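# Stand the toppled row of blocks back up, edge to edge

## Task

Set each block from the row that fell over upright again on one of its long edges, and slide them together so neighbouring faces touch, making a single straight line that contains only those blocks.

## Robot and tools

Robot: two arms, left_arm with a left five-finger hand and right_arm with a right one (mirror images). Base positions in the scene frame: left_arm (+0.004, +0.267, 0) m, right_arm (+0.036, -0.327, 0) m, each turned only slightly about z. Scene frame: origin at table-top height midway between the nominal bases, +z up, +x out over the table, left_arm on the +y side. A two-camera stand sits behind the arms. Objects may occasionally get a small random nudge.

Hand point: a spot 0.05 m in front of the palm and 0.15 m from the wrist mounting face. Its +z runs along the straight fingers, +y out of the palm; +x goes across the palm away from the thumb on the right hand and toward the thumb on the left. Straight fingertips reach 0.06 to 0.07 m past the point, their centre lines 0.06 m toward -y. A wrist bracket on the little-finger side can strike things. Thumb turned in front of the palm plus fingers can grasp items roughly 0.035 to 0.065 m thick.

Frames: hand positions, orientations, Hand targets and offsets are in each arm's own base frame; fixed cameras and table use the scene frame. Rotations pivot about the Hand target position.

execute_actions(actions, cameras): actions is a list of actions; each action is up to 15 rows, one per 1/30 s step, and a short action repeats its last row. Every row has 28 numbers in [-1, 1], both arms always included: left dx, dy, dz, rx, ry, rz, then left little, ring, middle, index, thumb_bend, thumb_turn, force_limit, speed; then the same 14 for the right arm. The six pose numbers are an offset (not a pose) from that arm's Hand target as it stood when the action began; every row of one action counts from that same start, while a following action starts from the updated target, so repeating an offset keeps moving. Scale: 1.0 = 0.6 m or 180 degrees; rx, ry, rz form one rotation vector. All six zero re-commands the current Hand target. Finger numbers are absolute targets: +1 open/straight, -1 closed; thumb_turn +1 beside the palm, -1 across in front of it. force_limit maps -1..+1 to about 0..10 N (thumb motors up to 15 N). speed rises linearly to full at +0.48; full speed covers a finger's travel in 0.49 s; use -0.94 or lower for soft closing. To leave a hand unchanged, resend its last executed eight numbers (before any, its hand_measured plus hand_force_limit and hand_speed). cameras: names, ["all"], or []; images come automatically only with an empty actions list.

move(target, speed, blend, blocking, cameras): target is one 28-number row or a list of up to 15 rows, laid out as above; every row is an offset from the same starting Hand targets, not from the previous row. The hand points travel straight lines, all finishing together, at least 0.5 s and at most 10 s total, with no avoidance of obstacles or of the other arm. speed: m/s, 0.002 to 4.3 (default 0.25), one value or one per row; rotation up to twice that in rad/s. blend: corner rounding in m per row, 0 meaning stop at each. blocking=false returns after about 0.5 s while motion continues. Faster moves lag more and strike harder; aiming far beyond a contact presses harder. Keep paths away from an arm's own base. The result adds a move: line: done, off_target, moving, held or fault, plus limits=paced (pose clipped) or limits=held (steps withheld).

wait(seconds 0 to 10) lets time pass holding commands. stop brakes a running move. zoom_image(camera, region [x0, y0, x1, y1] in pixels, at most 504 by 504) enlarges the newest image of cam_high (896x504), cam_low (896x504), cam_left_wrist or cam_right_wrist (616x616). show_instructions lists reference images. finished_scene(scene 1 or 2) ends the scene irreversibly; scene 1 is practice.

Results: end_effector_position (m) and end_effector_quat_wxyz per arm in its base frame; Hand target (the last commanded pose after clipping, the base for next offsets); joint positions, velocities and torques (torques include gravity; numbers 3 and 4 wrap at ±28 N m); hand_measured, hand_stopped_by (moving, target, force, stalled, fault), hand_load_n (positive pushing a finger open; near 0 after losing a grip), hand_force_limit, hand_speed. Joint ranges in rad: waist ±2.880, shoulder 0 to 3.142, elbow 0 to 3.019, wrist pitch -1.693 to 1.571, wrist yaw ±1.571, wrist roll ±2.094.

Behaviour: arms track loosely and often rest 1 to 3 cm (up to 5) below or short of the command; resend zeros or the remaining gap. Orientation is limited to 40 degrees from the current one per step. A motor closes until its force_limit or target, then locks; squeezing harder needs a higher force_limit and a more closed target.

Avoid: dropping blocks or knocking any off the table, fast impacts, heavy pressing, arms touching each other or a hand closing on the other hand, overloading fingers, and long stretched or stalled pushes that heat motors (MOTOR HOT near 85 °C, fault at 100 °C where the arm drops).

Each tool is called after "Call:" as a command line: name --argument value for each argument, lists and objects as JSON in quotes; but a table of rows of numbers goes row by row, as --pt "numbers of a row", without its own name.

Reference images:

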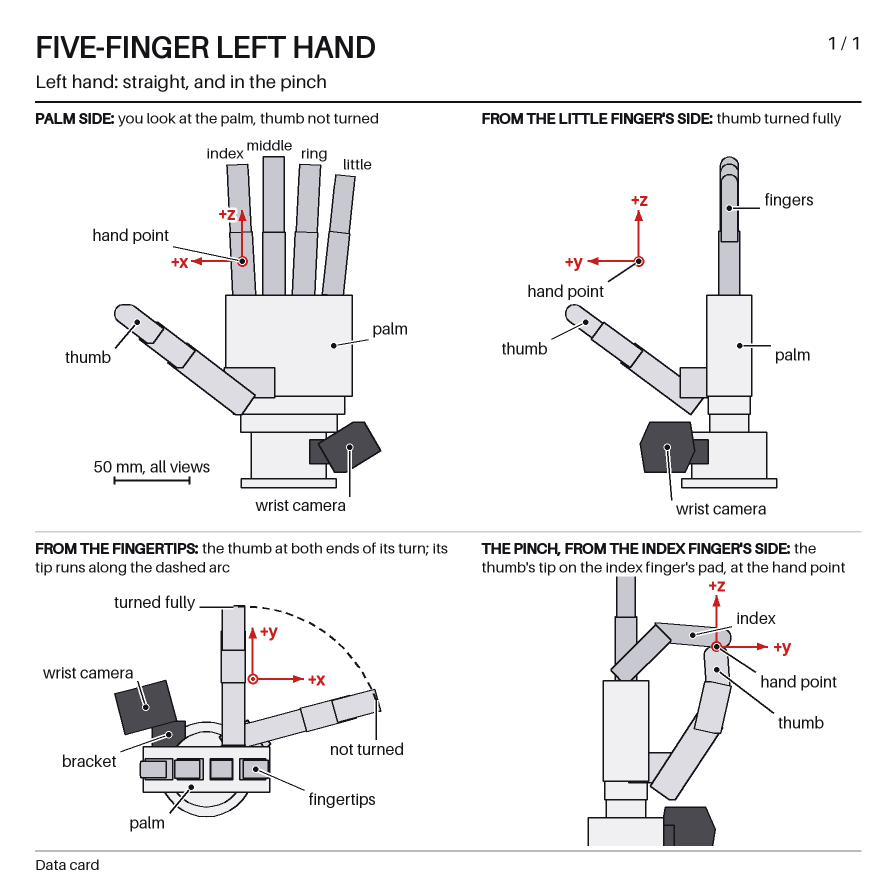

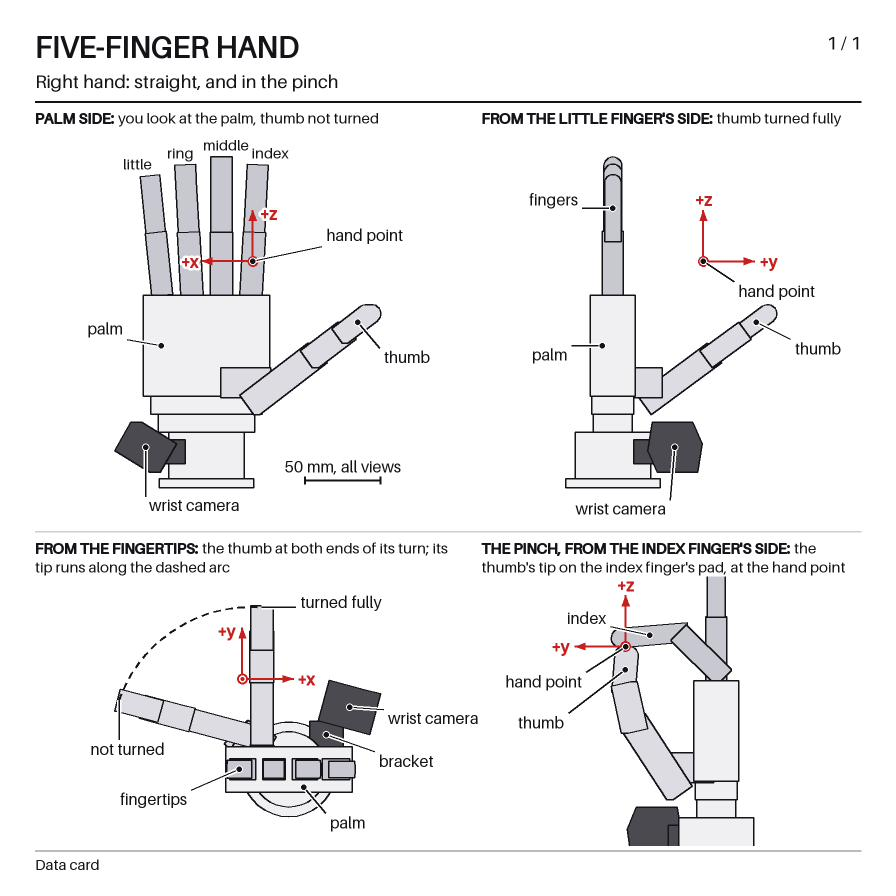

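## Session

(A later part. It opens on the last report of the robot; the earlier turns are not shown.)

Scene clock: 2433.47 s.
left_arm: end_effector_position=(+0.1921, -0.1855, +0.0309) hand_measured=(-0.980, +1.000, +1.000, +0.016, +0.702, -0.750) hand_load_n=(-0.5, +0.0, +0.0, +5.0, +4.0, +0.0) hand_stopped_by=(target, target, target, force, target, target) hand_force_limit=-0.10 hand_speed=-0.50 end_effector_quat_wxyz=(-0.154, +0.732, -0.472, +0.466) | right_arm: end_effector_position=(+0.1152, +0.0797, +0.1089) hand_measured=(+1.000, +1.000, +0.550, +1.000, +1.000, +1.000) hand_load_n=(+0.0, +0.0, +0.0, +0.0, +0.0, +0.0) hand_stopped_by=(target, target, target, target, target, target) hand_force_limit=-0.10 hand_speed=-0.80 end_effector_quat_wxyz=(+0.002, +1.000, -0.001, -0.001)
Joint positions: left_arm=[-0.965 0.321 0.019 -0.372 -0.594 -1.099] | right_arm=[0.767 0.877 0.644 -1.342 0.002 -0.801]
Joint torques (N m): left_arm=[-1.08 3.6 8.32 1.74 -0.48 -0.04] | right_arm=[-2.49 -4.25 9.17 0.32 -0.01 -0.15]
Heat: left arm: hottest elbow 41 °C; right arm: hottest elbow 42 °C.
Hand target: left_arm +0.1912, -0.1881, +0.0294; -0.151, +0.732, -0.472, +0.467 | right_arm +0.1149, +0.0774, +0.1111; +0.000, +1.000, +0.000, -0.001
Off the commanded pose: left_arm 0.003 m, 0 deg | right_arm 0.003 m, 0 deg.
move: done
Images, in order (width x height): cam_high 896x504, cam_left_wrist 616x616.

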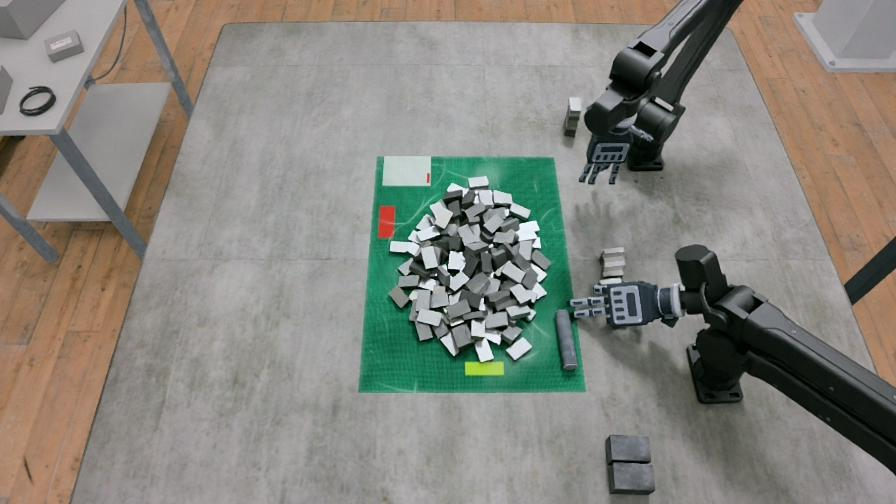

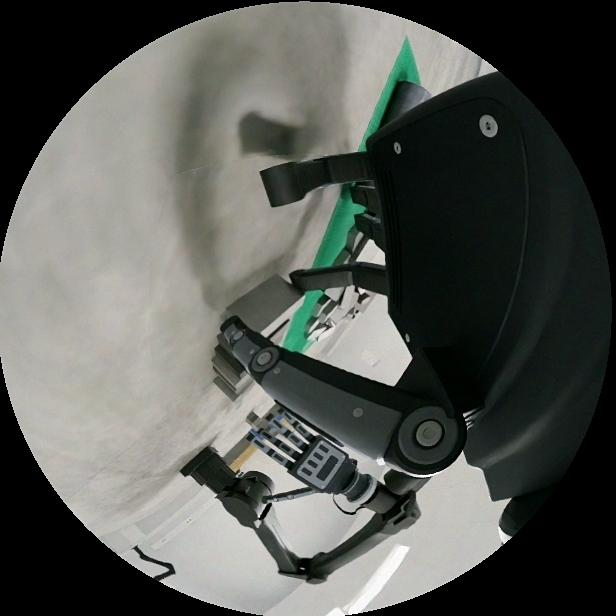

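Call:
move --pt "-0.004 0.008 -0.013 0 0 0 -0.98 1 1 -0.2 0.7 -0.75 -0.1 -0.5 0 0 0 0 0 0 1 1 0.55 1 1 1 -0.1 -0.8" --speed 0.02 --cameras '["cam_high","cam_left_wrist"]'

Call:
zoom_image --camera "cam_high" --region '[580, 240, 660, 320]'

Call:
zoom_image --camera "cam_left_wrist" --region '[186, 230, 376, 390]'

Scene clock: 2438.93 s.
left_arm: end_effector_position=(+0.1918, -0.1851, +0.0294) hand_measured=(-0.980, +1.000, +1.000, +0.016, +0.702, -0.750) hand_load_n=(+0.0, +0.0, +0.0, +4.0, +4.0, +0.0) hand_stopped_by=(target, target, target, force, target, target) hand_force_limit=-0.10 hand_speed=-0.50 end_effector_quat_wxyz=(-0.154, +0.733, -0.471, +0.466) | right_arm: end_effector_position=(+0.1152, +0.0797, +0.1089) hand_measured=(+1.000, +1.000, +0.550, +1.000, +1.000, +1.000) hand_load_n=(+0.0, +0.0, +0.0, +0.0, +0.0, +0.0) hand_stopped_by=(target, target, target, target, target, target) hand_force_limit=-0.10 hand_speed=-0.80 end_effector_quat_wxyz=(+0.002, +1.000, -0.001, -0.001)
Joint positions: left_arm=[-0.965 0.32 0.015 -0.369 -0.594 -1.102] | right_arm=[0.767 0.877 0.644 -1.342 0.002 -0.801]
Joint torques (N m): left_arm=[-0.73 1.79 7.64 1.29 -0.33 0.03] | right_arm=[-1.85 -4.25 8.99 0.27 0.01 -0.19]
Heat: left arm: hottest elbow 40 °C; right arm: hottest elbow 42 °C.
Hand target: left_arm +0.1894, -0.1848, +0.0248; -0.151, +0.732, -0.472, +0.467 (not the last commanded pose) | right_arm +0.1149, +0.0774, +0.1111; +0.000, +1.000, +0.000, -0.001
Off the commanded pose: left_arm 0.009 m, 0 deg | right_arm 0.003 m, 0 deg.
move: held (left_arm; a check stopped the path); limits=held
pose unreachable (left arm): on one or more control steps of this call, first in action 0 (counted from 0), this arm could not follow its commanded pose, so it was not sent that pose on those steps. It may still have moved: this result reports where it is.
cause: moving toward the commanded pose would bring two parts of the arm too close to each other (joints 2 (shoulder) and 3 (elbow) lie between them).
Images, in order (width x height): cam_high 896x504, cam_left_wrist 616x616.

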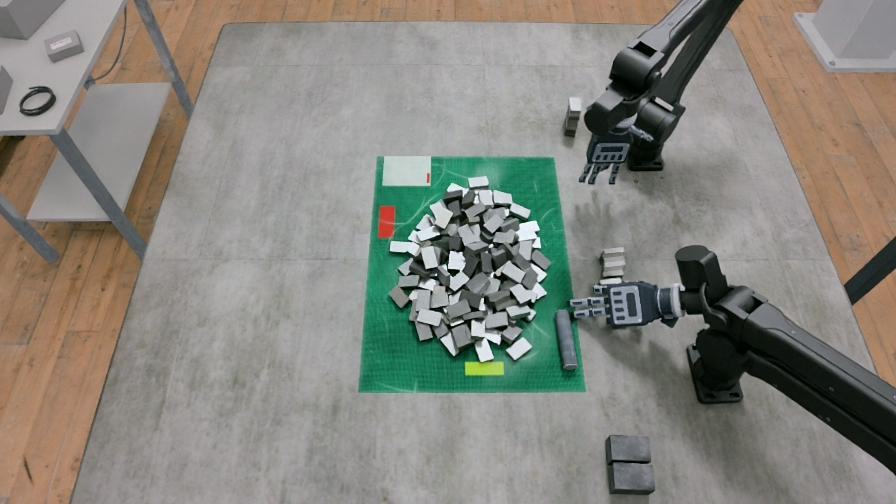

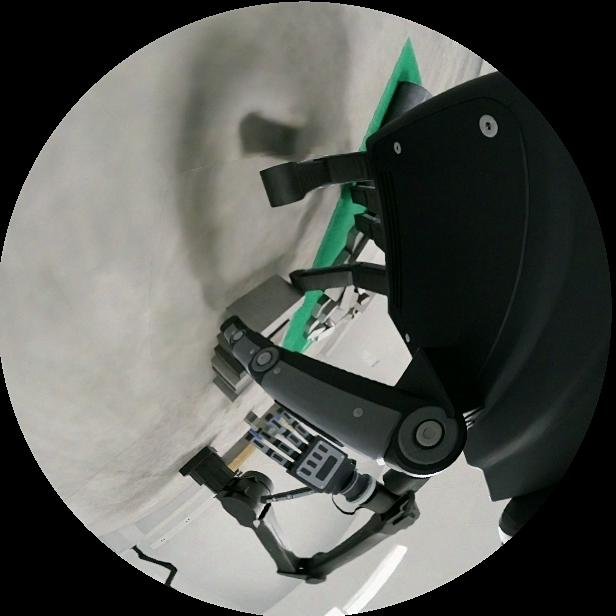

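Scaled by 6.300 from the camera's 896x504 image, which has a finer 1280x720 frame.

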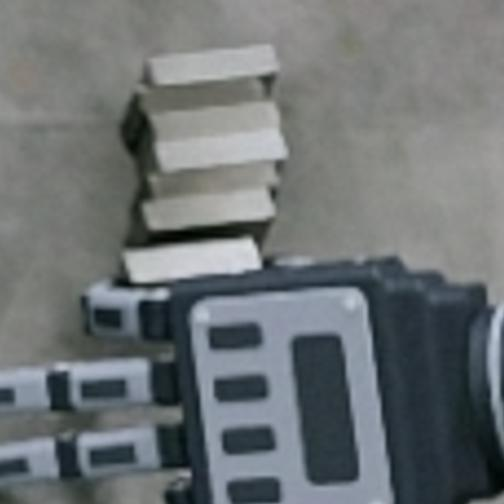

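Scaled by 2.653 from the camera's 616x616 image, which has a finer 880x880 frame.

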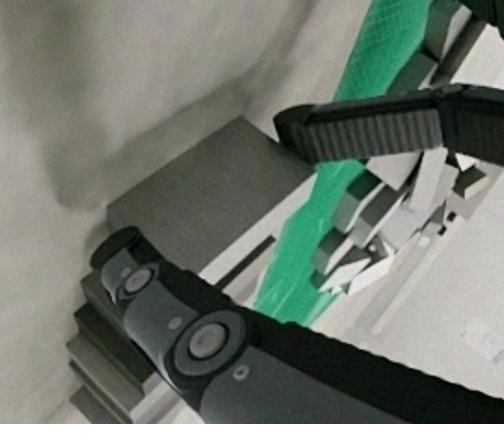

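Call:
move --pt "0.0 -0.01 0.1 0 0 0 -0.98 1 1 -0.2 0.7 -0.75 -0.1 -0.5 0 0 0 0 0 0 1 1 0.55 1 1 1 -0.1 -0.8" --pt "0.0 -0.014 0.03 0 0 0 -0.98 1 1 -0.2 0.7 -0.75 -0.1 -0.5 0 0 0 0 0 0 1 1 0.55 1 1 1 -0.1 -0.8" --speed 0.05 --cameras '["cam_high","cam_left_wrist"]'

Call:
zoom_image --camera "cam_high" --region '[580, 240, 660, 320]'

Call:
zoom_image --camera "cam_left_wrist" --region '[186, 230, 376, 390]'

Scene clock: 2453.50 s.
left_arm: end_effector_position=(+0.1880, -0.1874, +0.0380) hand_measured=(-0.980, +1.000, +1.000, +0.016, +0.702, -0.750) hand_load_n=(+0.0, +0.0, +0.0, +4.5, +4.0, -0.5) hand_stopped_by=(target, target, target, force, target, target) hand_force_limit=-0.10 hand_speed=-0.50 end_effector_quat_wxyz=(-0.159, +0.731, -0.479, +0.459) | right_arm: end_effector_position=(+0.1152, +0.0797, +0.1089) hand_measured=(+1.000, +1.000, +0.550, +1.000, +1.000, +1.000) hand_load_n=(+0.0, +0.0, +0.0, +0.0, +0.0, -0.5) hand_stopped_by=(target, target, target, target, target, target) hand_force_limit=-0.10 hand_speed=-0.80 end_effector_quat_wxyz=(+0.002, +1.000, -0.001, -0.001)
Joint positions: left_arm=[-1.003 0.319 0.052 -0.441 -0.623 -1.12] | right_arm=[0.767 0.877 0.644 -1.342 0.002 -0.801]
Joint torques (N m): left_arm=[-1.08 3.31 8.95 1.99 -0.54 -0.12] | right_arm=[-2.43 -4.13 9.28 0.23 -0.01 -0.13]
Heat: left arm: hottest elbow 40 °C; right arm: hottest elbow 42 °C.
Hand target: left_arm +0.1894, -0.1933, +0.0429; -0.151, +0.732, -0.472, +0.467 | right_arm +0.1149, +0.0774, +0.1111; +0.000, +1.000, +0.000, -0.001
Off the commanded pose: left_arm 0.008 m, 2 deg | right_arm 0.003 m, 0 deg.
move: done
Images, in order (width x height): cam_high 896x504, cam_left_wrist 616x616.

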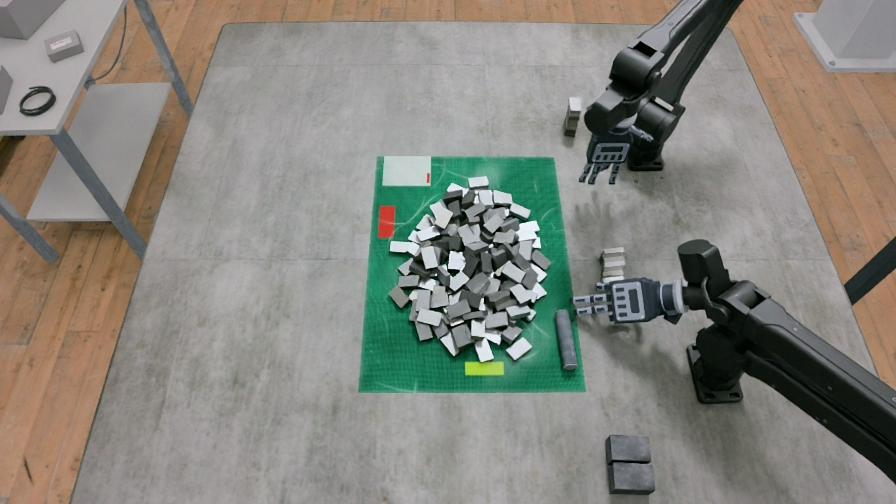

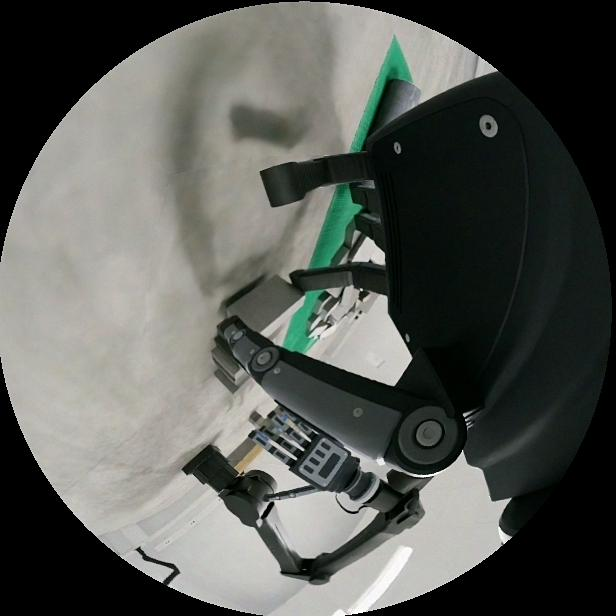

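Scaled by 6.300 from the camera's 896x504 image, which has a finer 1280x720 frame.

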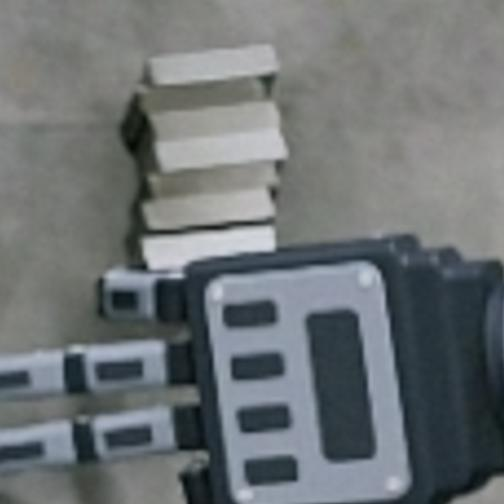

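Scaled by 2.653 from the camera's 616x616 image, which has a finer 880x880 frame.

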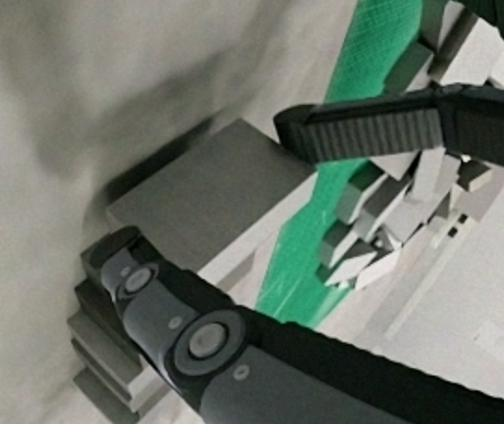

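Call:
move --pt "0.002 -0.004 -0.0165 0 0 0 -0.98 1 1 -0.2 0.7 -0.75 -0.1 -0.5 0 0 0 0 0 0 1 1 0.55 1 1 1 -0.1 -0.8" --speed 0.02 --cameras '["cam_high","cam_left_wrist"]'

Call:
zoom_image --camera "cam_high" --region '[580, 240, 660, 320]'

Call:
zoom_image --camera "cam_left_wrist" --region '[186, 230, 376, 390]'

Scene clock: 2458.73 s.
left_arm: end_effector_position=(+0.1902, -0.1911, +0.0309) hand_measured=(-0.980, +1.000, +1.000, +0.016, +0.702, -0.750) hand_load_n=(+0.0, +0.0, +0.0, +5.0, +4.0, -0.5) hand_stopped_by=(target, target, target, force, target, target) hand_force_limit=-0.10 hand_speed=-0.50 end_effector_quat_wxyz=(-0.157, +0.731, -0.476, +0.462) | right_arm: end_effector_position=(+0.1152, +0.0797, +0.1089) hand_measured=(+1.000, +1.000, +0.550, +1.000, +1.000, +1.000) hand_load_n=(+0.0, +0.0, +0.0, +0.0, -0.5, +0.0) hand_stopped_by=(target, target, target, target, target, target) hand_force_limit=-0.10 hand_speed=-0.80 end_effector_quat_wxyz=(+0.002, +1.000, -0.001, -0.001)
Joint positions: left_arm=[-1.006 0.384 0.034 -0.352 -0.625 -1.124] | right_arm=[0.767 0.877 0.644 -1.342 0.002 -0.801]
Joint torques (N m): left_arm=[-1.08 3.14 8.47 1.8 -0.53 -0.1] | right_arm=[-1.96 -3.6 8.81 0.27 -0.13 -0.21]
Heat: left arm: hottest elbow 40 °C; right arm: hottest elbow 42 °C.
Hand target: left_arm +0.1907, -0.1957, +0.0329; -0.151, +0.732, -0.472, +0.467 | right_arm +0.1149, +0.0774, +0.1111; +0.000, +1.000, +0.000, -0.001
Off the commanded pose: left_arm 0.005 m, 1 deg | right_arm 0.003 m, 0 deg.
move: done
Images, in order (width x height): cam_high 896x504, cam_left_wrist 616x616.

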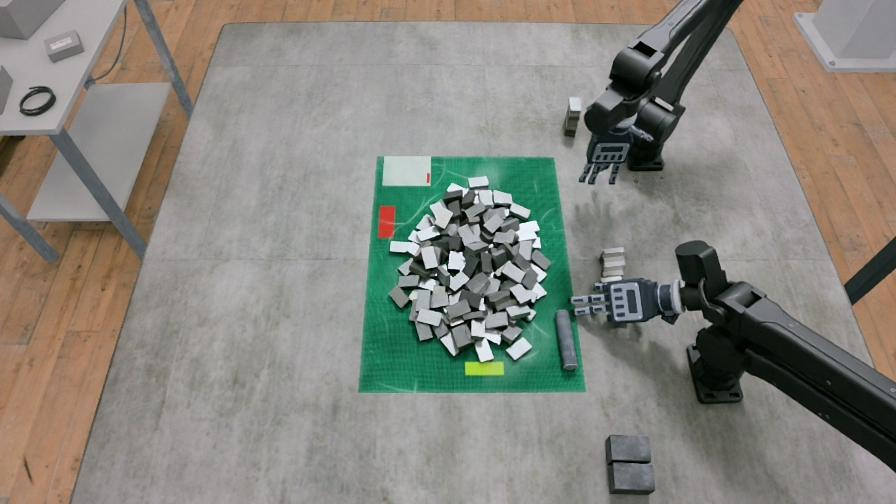

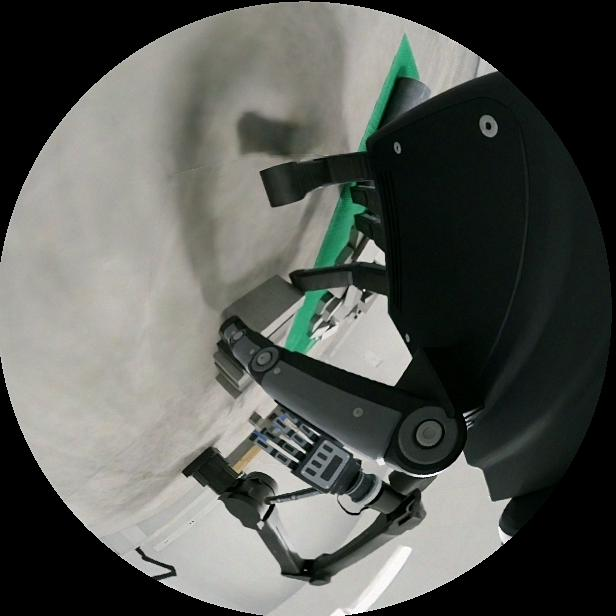

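Scaled by 6.300 from the camera's 896x504 image, which has a finer 1280x720 frame.

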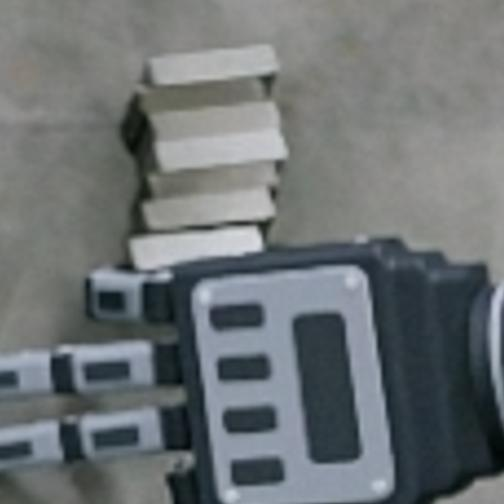

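Scaled by 2.653 from the camera's 616x616 image, which has a finer 880x880 frame.

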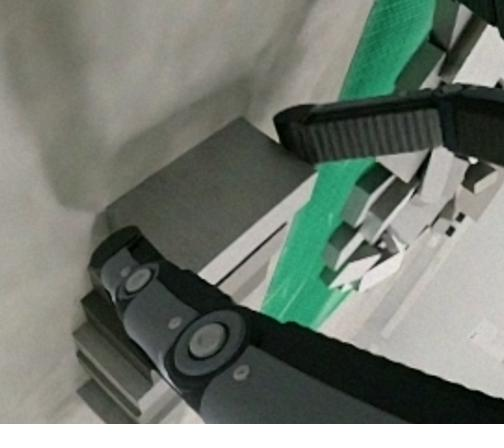

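Call:
move --pt "-0.002 0.004 -0.013 0 0 0 -0.98 1 1 -0.2 0.7 -0.75 -0.1 -0.5 0 0 0 0 0 0 1 1 0.55 1 1 1 -0.1 -0.8" --speed 0.02 --cameras '["cam_high","cam_left_wrist"]'

Call:
zoom_image --camera "cam_high" --region '[580, 240, 660, 320]'

Call:
zoom_image --camera "cam_left_wrist" --region '[186, 230, 376, 390]'

Scene clock: 2464.10 s.
left_arm: end_effector_position=(+0.1912, -0.1925, +0.0299) hand_measured=(-0.980, +1.000, +1.000, +0.016, +0.702, -0.750) hand_load_n=(+0.0, +0.0, +0.0, +4.5, +4.0, +0.0) hand_stopped_by=(target, target, target, force, target, target) hand_force_limit=-0.10 hand_speed=-0.50 end_effector_quat_wxyz=(-0.153, +0.732, -0.470, +0.470) | right_arm: end_effector_position=(+0.1152, +0.0797, +0.1089) hand_measured=(+1.000, +1.000, +0.550, +1.000, +1.000, +1.000) hand_load_n=(+0.0, +0.0, +0.0, +0.0, +0.0, +0.0) hand_stopped_by=(target, target, target, target, target, target) hand_force_limit=-0.10 hand_speed=-0.80 end_effector_quat_wxyz=(+0.002, +1.000, -0.001, -0.001)
Joint positions: left_arm=[-1.006 0.387 0.02 -0.316 -0.625 -1.13] | right_arm=[0.767 0.877 0.644 -1.342 0.002 -0.801]
Joint torques (N m): left_arm=[-0.97 3.49 7.9 1.51 -0.45 -0.03] | right_arm=[-2.9 -4.6 8.75 0.53 -0.06 -0.17]
Heat: left arm: hottest elbow 39 °C; right arm: hottest elbow 42 °C.
Hand target: left_arm +0.1894, -0.1932, +0.0250; -0.151, +0.732, -0.472, +0.467 | right_arm +0.1149, +0.0774, +0.1111; +0.000, +1.000, +0.000, -0.001
Off the commanded pose: left_arm 0.005 m, 0 deg | right_arm 0.003 m, 0 deg.
move: done
Images, in order (width x height): cam_high 896x504, cam_left_wrist 616x616.

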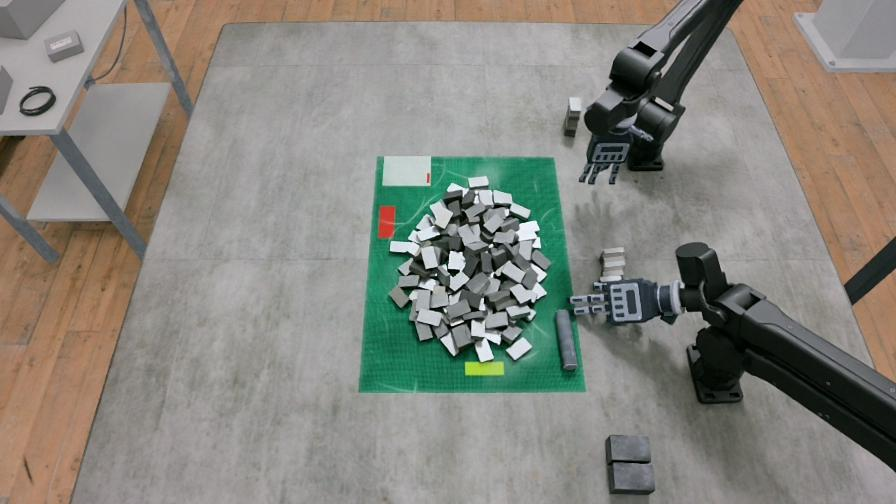

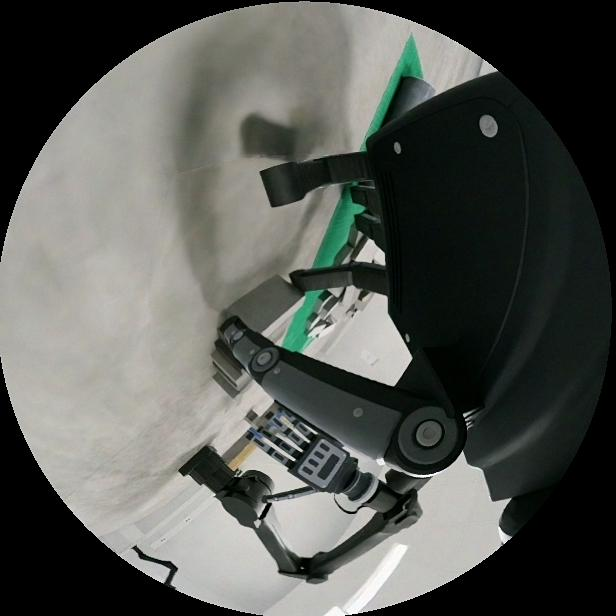

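Scaled by 6.300 from the camera's 896x504 image, which has a finer 1280x720 frame.

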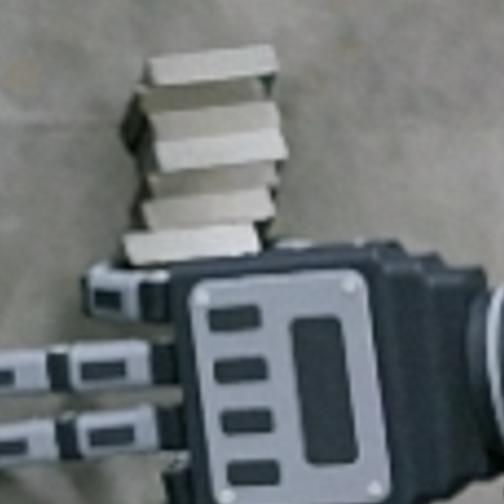

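Scaled by 2.653 from the camera's 616x616 image, which has a finer 880x880 frame.

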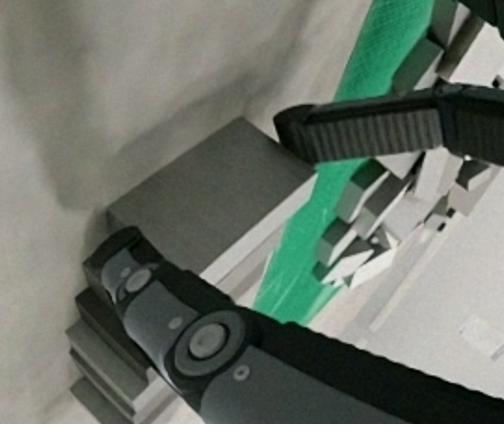

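Call:
move --pt "0.004 -0.002 -0.01 0 0 0 -0.98 1 1 -0.2 0.7 -0.75 -0.1 -0.5 0 0 0 0 0 0 1 1 0.55 1 1 1 -0.1 -0.8" --speed 0.02 --cameras '["cam_high","cam_left_wrist"]'

Call:
zoom_image --camera "cam_high" --region '[580, 240, 660, 320]'

Call:
zoom_image --camera "cam_left_wrist" --region '[186, 230, 376, 390]'

Scene clock: 2468.83 s.
left_arm: end_effector_position=(+0.1927, -0.1957, +0.0272) hand_measured=(-0.980, +1.000, +1.000, +0.016, +0.702, -0.750) hand_load_n=(+0.0, +0.0, +0.0, +4.0, +4.5, -1.0) hand_stopped_by=(target, target, target, force, target, target) hand_force_limit=-0.10 hand_speed=-0.50 end_effector_quat_wxyz=(-0.150, +0.731, -0.468, +0.474) | right_arm: end_effector_position=(+0.1152, +0.0797, +0.1089) hand_measured=(+1.000, +1.000, +0.550, +1.000, +1.000, +1.000) hand_load_n=(+0.0, +0.0, +0.5, +0.0, +0.0, +0.0) hand_stopped_by=(target, target, target, target, target, target) hand_force_limit=-0.10 hand_speed=-0.80 end_effector_quat_wxyz=(+0.002, +1.000, -0.001, -0.001)
Joint positions: left_arm=[-1.006 0.433 0.011 -0.251 -0.623 -1.13] | right_arm=[0.767 0.877 0.644 -1.342 0.002 -0.801]
Joint torques (N m): left_arm=[-0.15 3.6 7.45 1.51 -0.19 0.05] | right_arm=[-1.49 -4.07 9.16 0.44 -0.05 -0.2]
Heat: left arm: hottest elbow 39 °C; right arm: hottest elbow 42 °C.
Hand target: left_arm +0.1918, -0.1945, +0.0191; -0.151, +0.732, -0.472, +0.467 | right_arm +0.1149, +0.0774, +0.1111; +0.000, +1.000, +0.000, -0.001
Off the commanded pose: left_arm 0.008 m, 1 deg | right_arm 0.003 m, 0 deg.
move: done
Images, in order (width x height): cam_high 896x504, cam_left_wrist 616x616.

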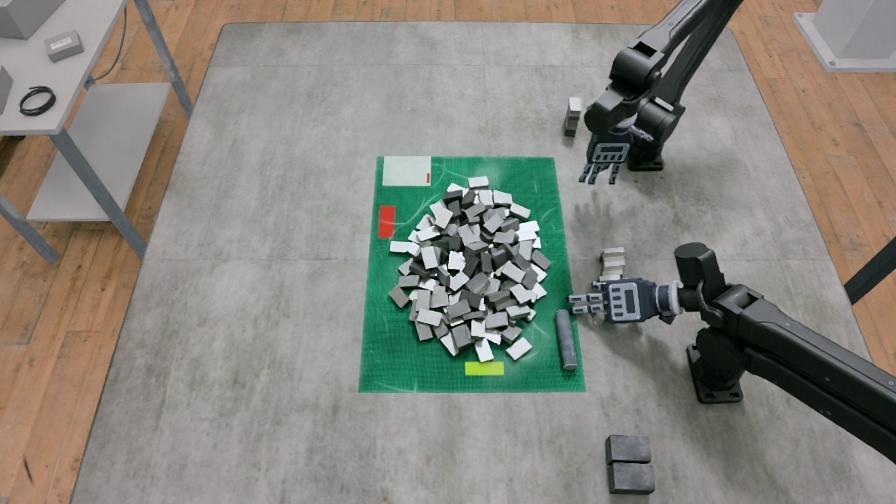

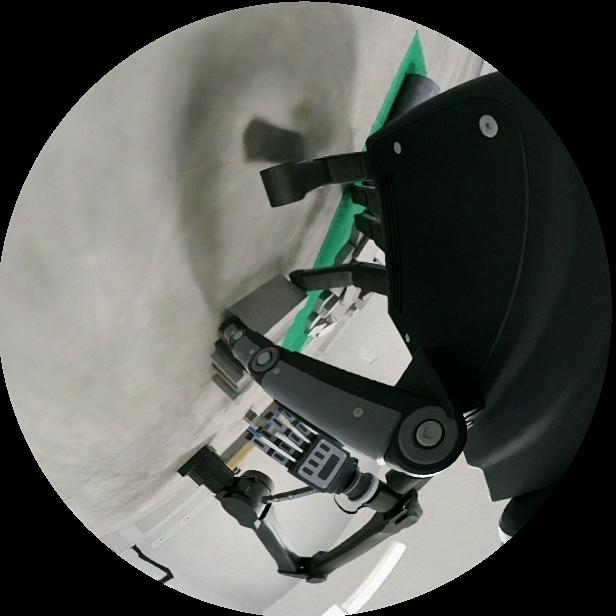

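Scaled by 6.300 from the camera's 896x504 image, which has a finer 1280x720 frame.

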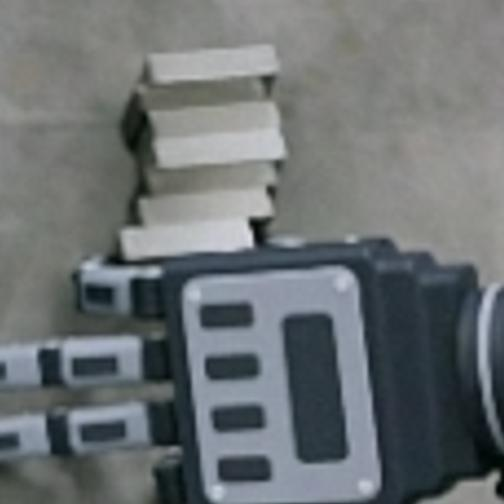

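Scaled by 2.653 from the camera's 616x616 image, which has a finer 880x880 frame.

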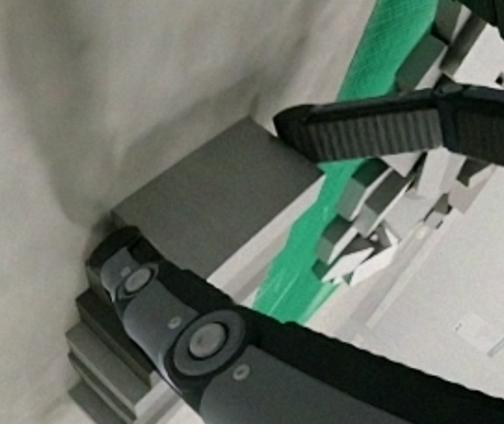

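Call:
move --pt "0 0 0.004 0 0 0 -0.98 1 1 0.2 0.7 -0.75 -0.1 -0.85 0 0 0 0 0 0 1 1 0.55 1 1 1 -0.1 -0.8" --speed 0.02 --cameras '["cam_high","cam_left_wrist"]'

Call:
zoom_image --camera "cam_high" --region '[580, 240, 660, 320]'

Call:
zoom_image --camera "cam_left_wrist" --region '[186, 230, 376, 390]'

Scene clock: 2473.63 s.
left_arm: end_effector_position=(+0.1926, -0.1957, +0.0271) hand_measured=(-0.980, +1.000, +1.000, +0.200, +0.700, -0.750) hand_load_n=(+0.0, +0.0, +0.0, +0.0, +0.0, -0.5) hand_stopped_by=(target, target, target, target, target, target) hand_force_limit=-0.10 hand_speed=-0.85 end_effector_quat_wxyz=(-0.150, +0.731, -0.468, +0.474) | right_arm: end_effector_position=(+0.1152, +0.0797, +0.1089) hand_measured=(+1.000, +1.000, +0.550, +1.000, +1.000, +1.000) hand_load_n=(+0.0, +0.0, +0.0, +0.0, +0.0, +0.0) hand_stopped_by=(target, target, target, target, target, target) hand_force_limit=-0.10 hand_speed=-0.80 end_effector_quat_wxyz=(+0.002, +1.000, -0.001, -0.001)
Joint positions: left_arm=[-1.006 0.433 0.011 -0.251 -0.623 -1.13] | right_arm=[0.767 0.877 0.644 -1.342 0.002 -0.801]
Joint torques (N m): left_arm=[-0.03 3.66 7.9 1.33 -0.14 0.06] | right_arm=[-2.61 -3.78 8.92 0.12 -0.04 -0.23]
Heat: left arm: hottest elbow 39 °C; right arm: hottest elbow 42 °C.
Hand target: left_arm +0.1918, -0.1945, +0.0215; -0.151, +0.732, -0.472, +0.467 | right_arm +0.1149, +0.0774, +0.1111; +0.000, +1.000, +0.000, -0.001
Off the commanded pose: left_arm 0.006 m, 1 deg | right_arm 0.003 m, 0 deg.
move: done
Images, in order (width x height): cam_high 896x504, cam_left_wrist 616x616.

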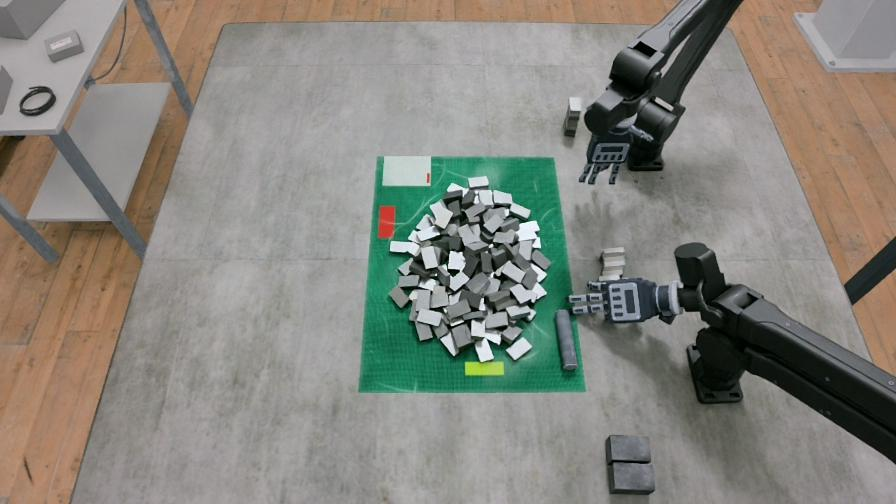

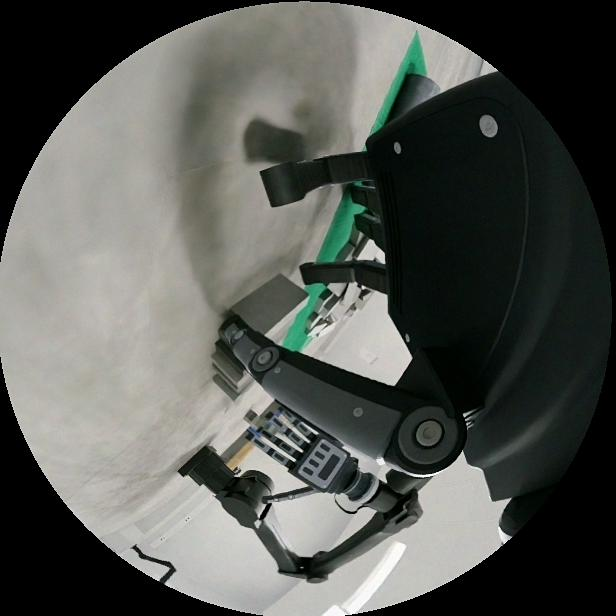

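Scaled by 6.300 from the camera's 896x504 image, which has a finer 1280x720 frame.

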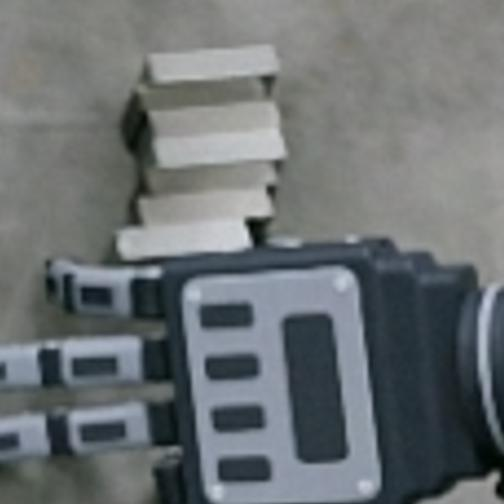

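Scaled by 2.653 from the camera's 616x616 image, which has a finer 880x880 frame.

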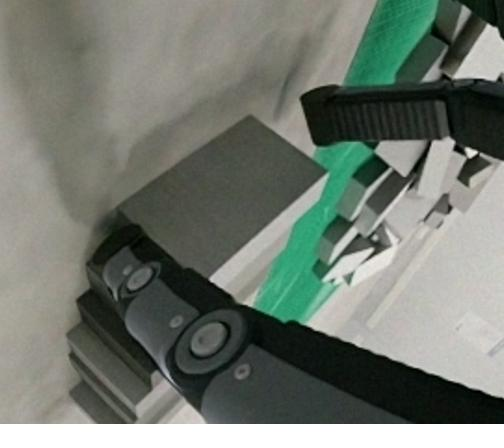

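Call:
move --pt "-0.005 0 0.03 0 0 0 -0.98 1 1 0.2 0.7 -0.75 -0.1 -0.85 0 0 0 0 0 0 1 1 0.55 1 1 1 -0.1 -0.8" --pt "-0.005 0.02 0.16 0 0 0 -0.98 1 1 0.2 0.7 -0.75 -0.1 -0.85 0 0 0 0 0 0 1 1 0.55 1 1 1 -0.1 -0.8" --pt "0 0.08 0.25 0 0 0 -0.98 1 1 0.2 0.7 -0.75 -0.1 -0.85 0 0 0 0 0 0 1 1 0.55 1 1 1 -0.1 -0.8" --speed '[0.03,0.05,0.1]' --blend '[0.005,0.02,0]' --cameras '["cam_high","cam_left_wrist"]'

Call:
zoom_image --camera "cam_high" --region '[580, 230, 660, 310]'

Call:
zoom_image --camera "cam_left_wrist" --region '[126, 200, 316, 360]'

Scene clock: 2489.13 s.
left_arm: end_effector_position=(+0.1899, -0.1482, +0.1431) hand_measured=(-0.980, +1.000, +1.000, +0.200, +0.700, -0.750) hand_load_n=(+0.0, +0.0, +0.0, +0.0, +0.0, +0.0) hand_stopped_by=(target, target, target, target, target, target) hand_force_limit=-0.10 hand_speed=-0.85 end_effector_quat_wxyz=(-0.149, +0.740, -0.481, +0.446) | right_arm: end_effector_position=(+0.1152, +0.0797, +0.1089) hand_measured=(+1.000, +1.000, +0.550, +1.000, +1.000, +1.000) hand_load_n=(+0.0, +0.0, +0.0, +0.0, +0.0, +0.0) hand_stopped_by=(target, target, target, target, target, target) hand_force_limit=-0.10 hand_speed=-0.80 end_effector_quat_wxyz=(+0.002, +1.000, -0.001, -0.001)
Joint positions: left_arm=[-0.675 0.091 0.318 -0.861 -0.347 -0.917] | right_arm=[0.767 0.877 0.644 -1.342 0.002 -0.801]
Joint torques (N m): left_arm=[0.44 2.49 12.62 0.81 -0.17 0.18] | right_arm=[-1.73 -4.42 9.1 0.06 -0.02 -0.21]
Heat: left arm: hottest elbow 39 °C; right arm: hottest elbow 42 °C.
Hand target: left_arm +0.1918, -0.1465, +0.1715; -0.151, +0.732, -0.472, +0.467 | right_arm +0.1149, +0.0774, +0.1111; +0.000, +1.000, +0.000, -0.001
Off the commanded pose: left_arm 0.029 m, 3 deg | right_arm 0.003 m, 0 deg.
move: off_target (left_arm)
Images, in order (width x height): cam_high 896x504, cam_left_wrist 616x616.

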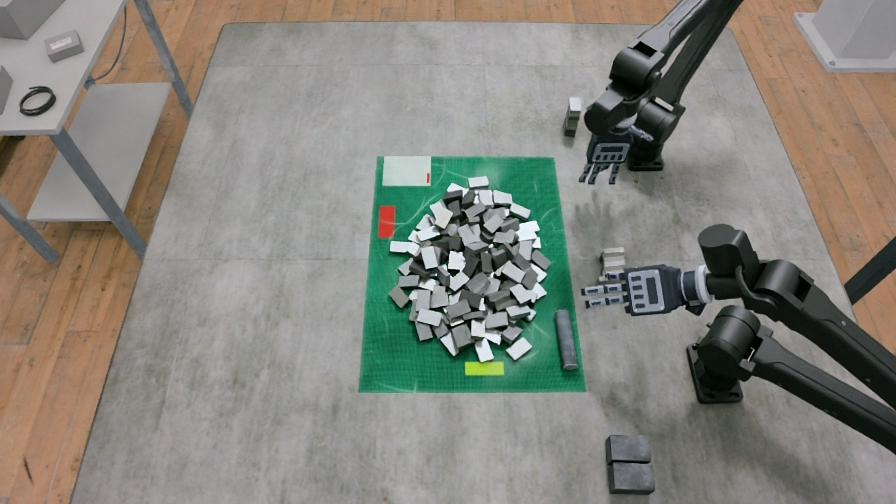

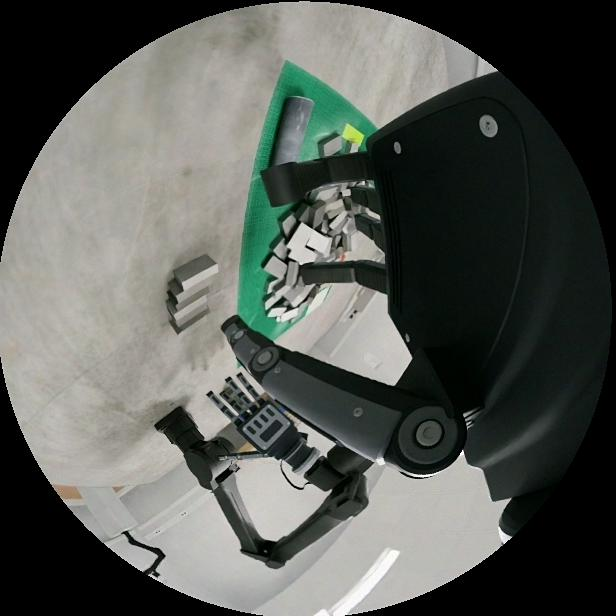

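Scaled by 6.300 from the camera's 896x504 image, which has a finer 1280x720 frame.

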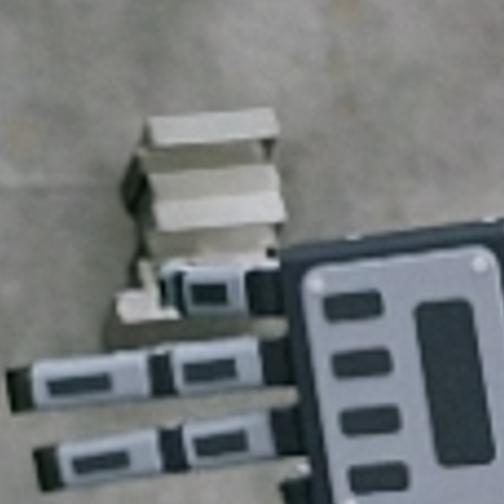

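Scaled by 2.653 from the camera's 616x616 image, which has a finer 880x880 frame.

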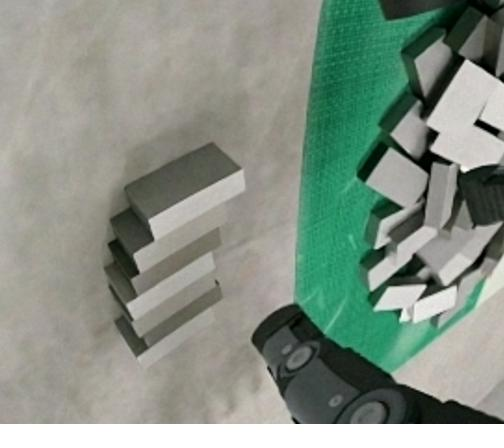

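Call:
move --pt "-0.05 0.15 0.06 0 0 0 1 1 1 0.2 0.7 -0.75 -0.1 -0.5 0 0 0 0 0 0 1 1 0.55 1 1 1 -0.1 -0.8" --speed '[0.15]' --cameras '["cam_high","cam_left_wrist"]'

Call:
zoom_image --camera "cam_high" --region '[580, 230, 660, 310]'

Scene clock: 2495.50 s.
left_arm: end_effector_position=(+0.1618, -0.0600, +0.1951) hand_measured=(+1.000, +1.000, +1.000, +0.200, +0.700, -0.750) hand_load_n=(+0.0, +0.0, +0.0, +0.0, +0.0, +0.0) hand_stopped_by=(target, target, target, target, target, target) hand_force_limit=-0.10 hand_speed=-0.50 end_effector_quat_wxyz=(-0.141, +0.736, -0.469, +0.467) | right_arm: end_effector_position=(+0.1152, +0.0797, +0.1089) hand_measured=(+1.000, +1.000, +0.550, +1.000, +1.000, +1.000) hand_load_n=(+0.0, +0.0, +0.0, +0.0, +0.0, +0.0) hand_stopped_by=(target, target, target, target, target, target) hand_force_limit=-0.10 hand_speed=-0.80 end_effector_quat_wxyz=(+0.002, +1.000, -0.001, -0.001)
Joint positions: left_arm=[0.915 0.138 0.491 -1.38 0.911 0.207] | right_arm=[0.767 0.877 0.644 -1.342 0.002 -0.801]
Joint torques (N m): left_arm=[0.5 5.3 10.8 0.17 0.65 0.19] | right_arm=[-1.67 -3.66 9.06 0.09 -0.03 -0.22]
Heat: left arm: hottest elbow 40 °C; right arm: hottest elbow 42 °C.
Hand target: left_arm +0.1618, -0.0565, +0.2076; -0.151, +0.732, -0.472, +0.467 | right_arm +0.1149, +0.0774, +0.1111; +0.000, +1.000, +0.000, -0.001
Off the commanded pose: left_arm 0.013 m, 1 deg | right_arm 0.003 m, 0 deg.
move: off_target (left_arm)
Images, in order (width x height): cam_high 896x504, cam_left_wrist 616x616.

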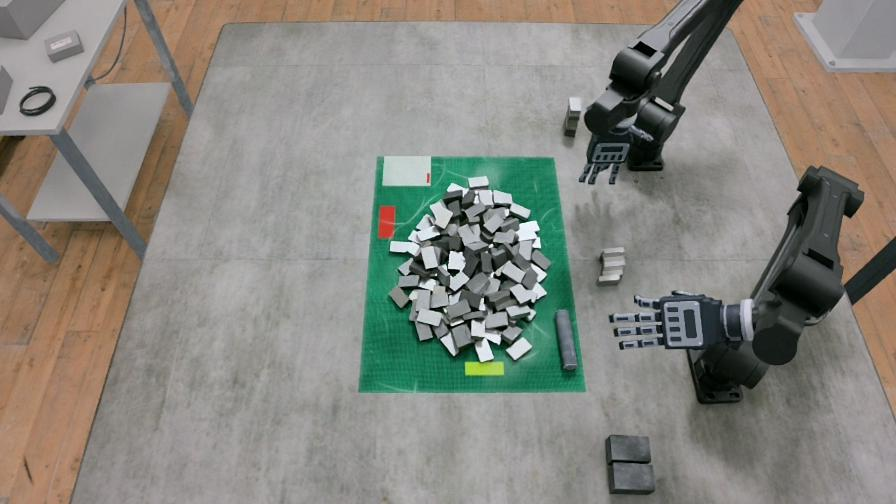

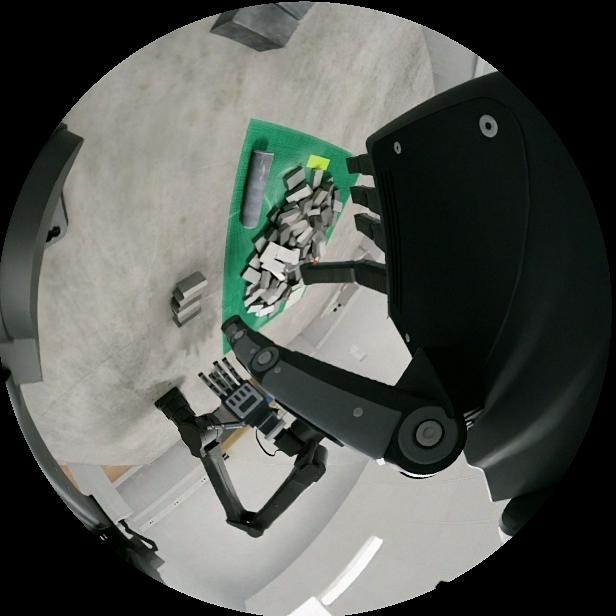

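Scaled by 6.300 from the camera's 896x504 image, which has a finer 1280x720 frame.

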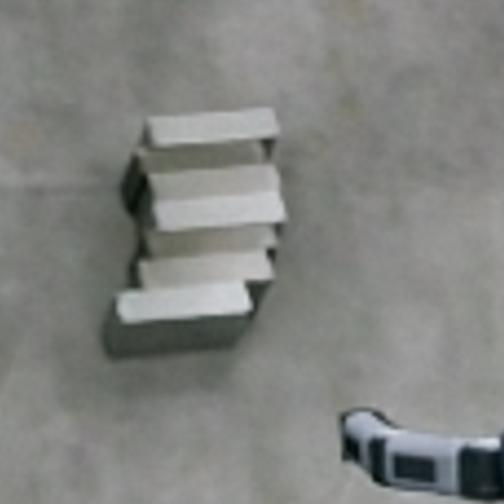

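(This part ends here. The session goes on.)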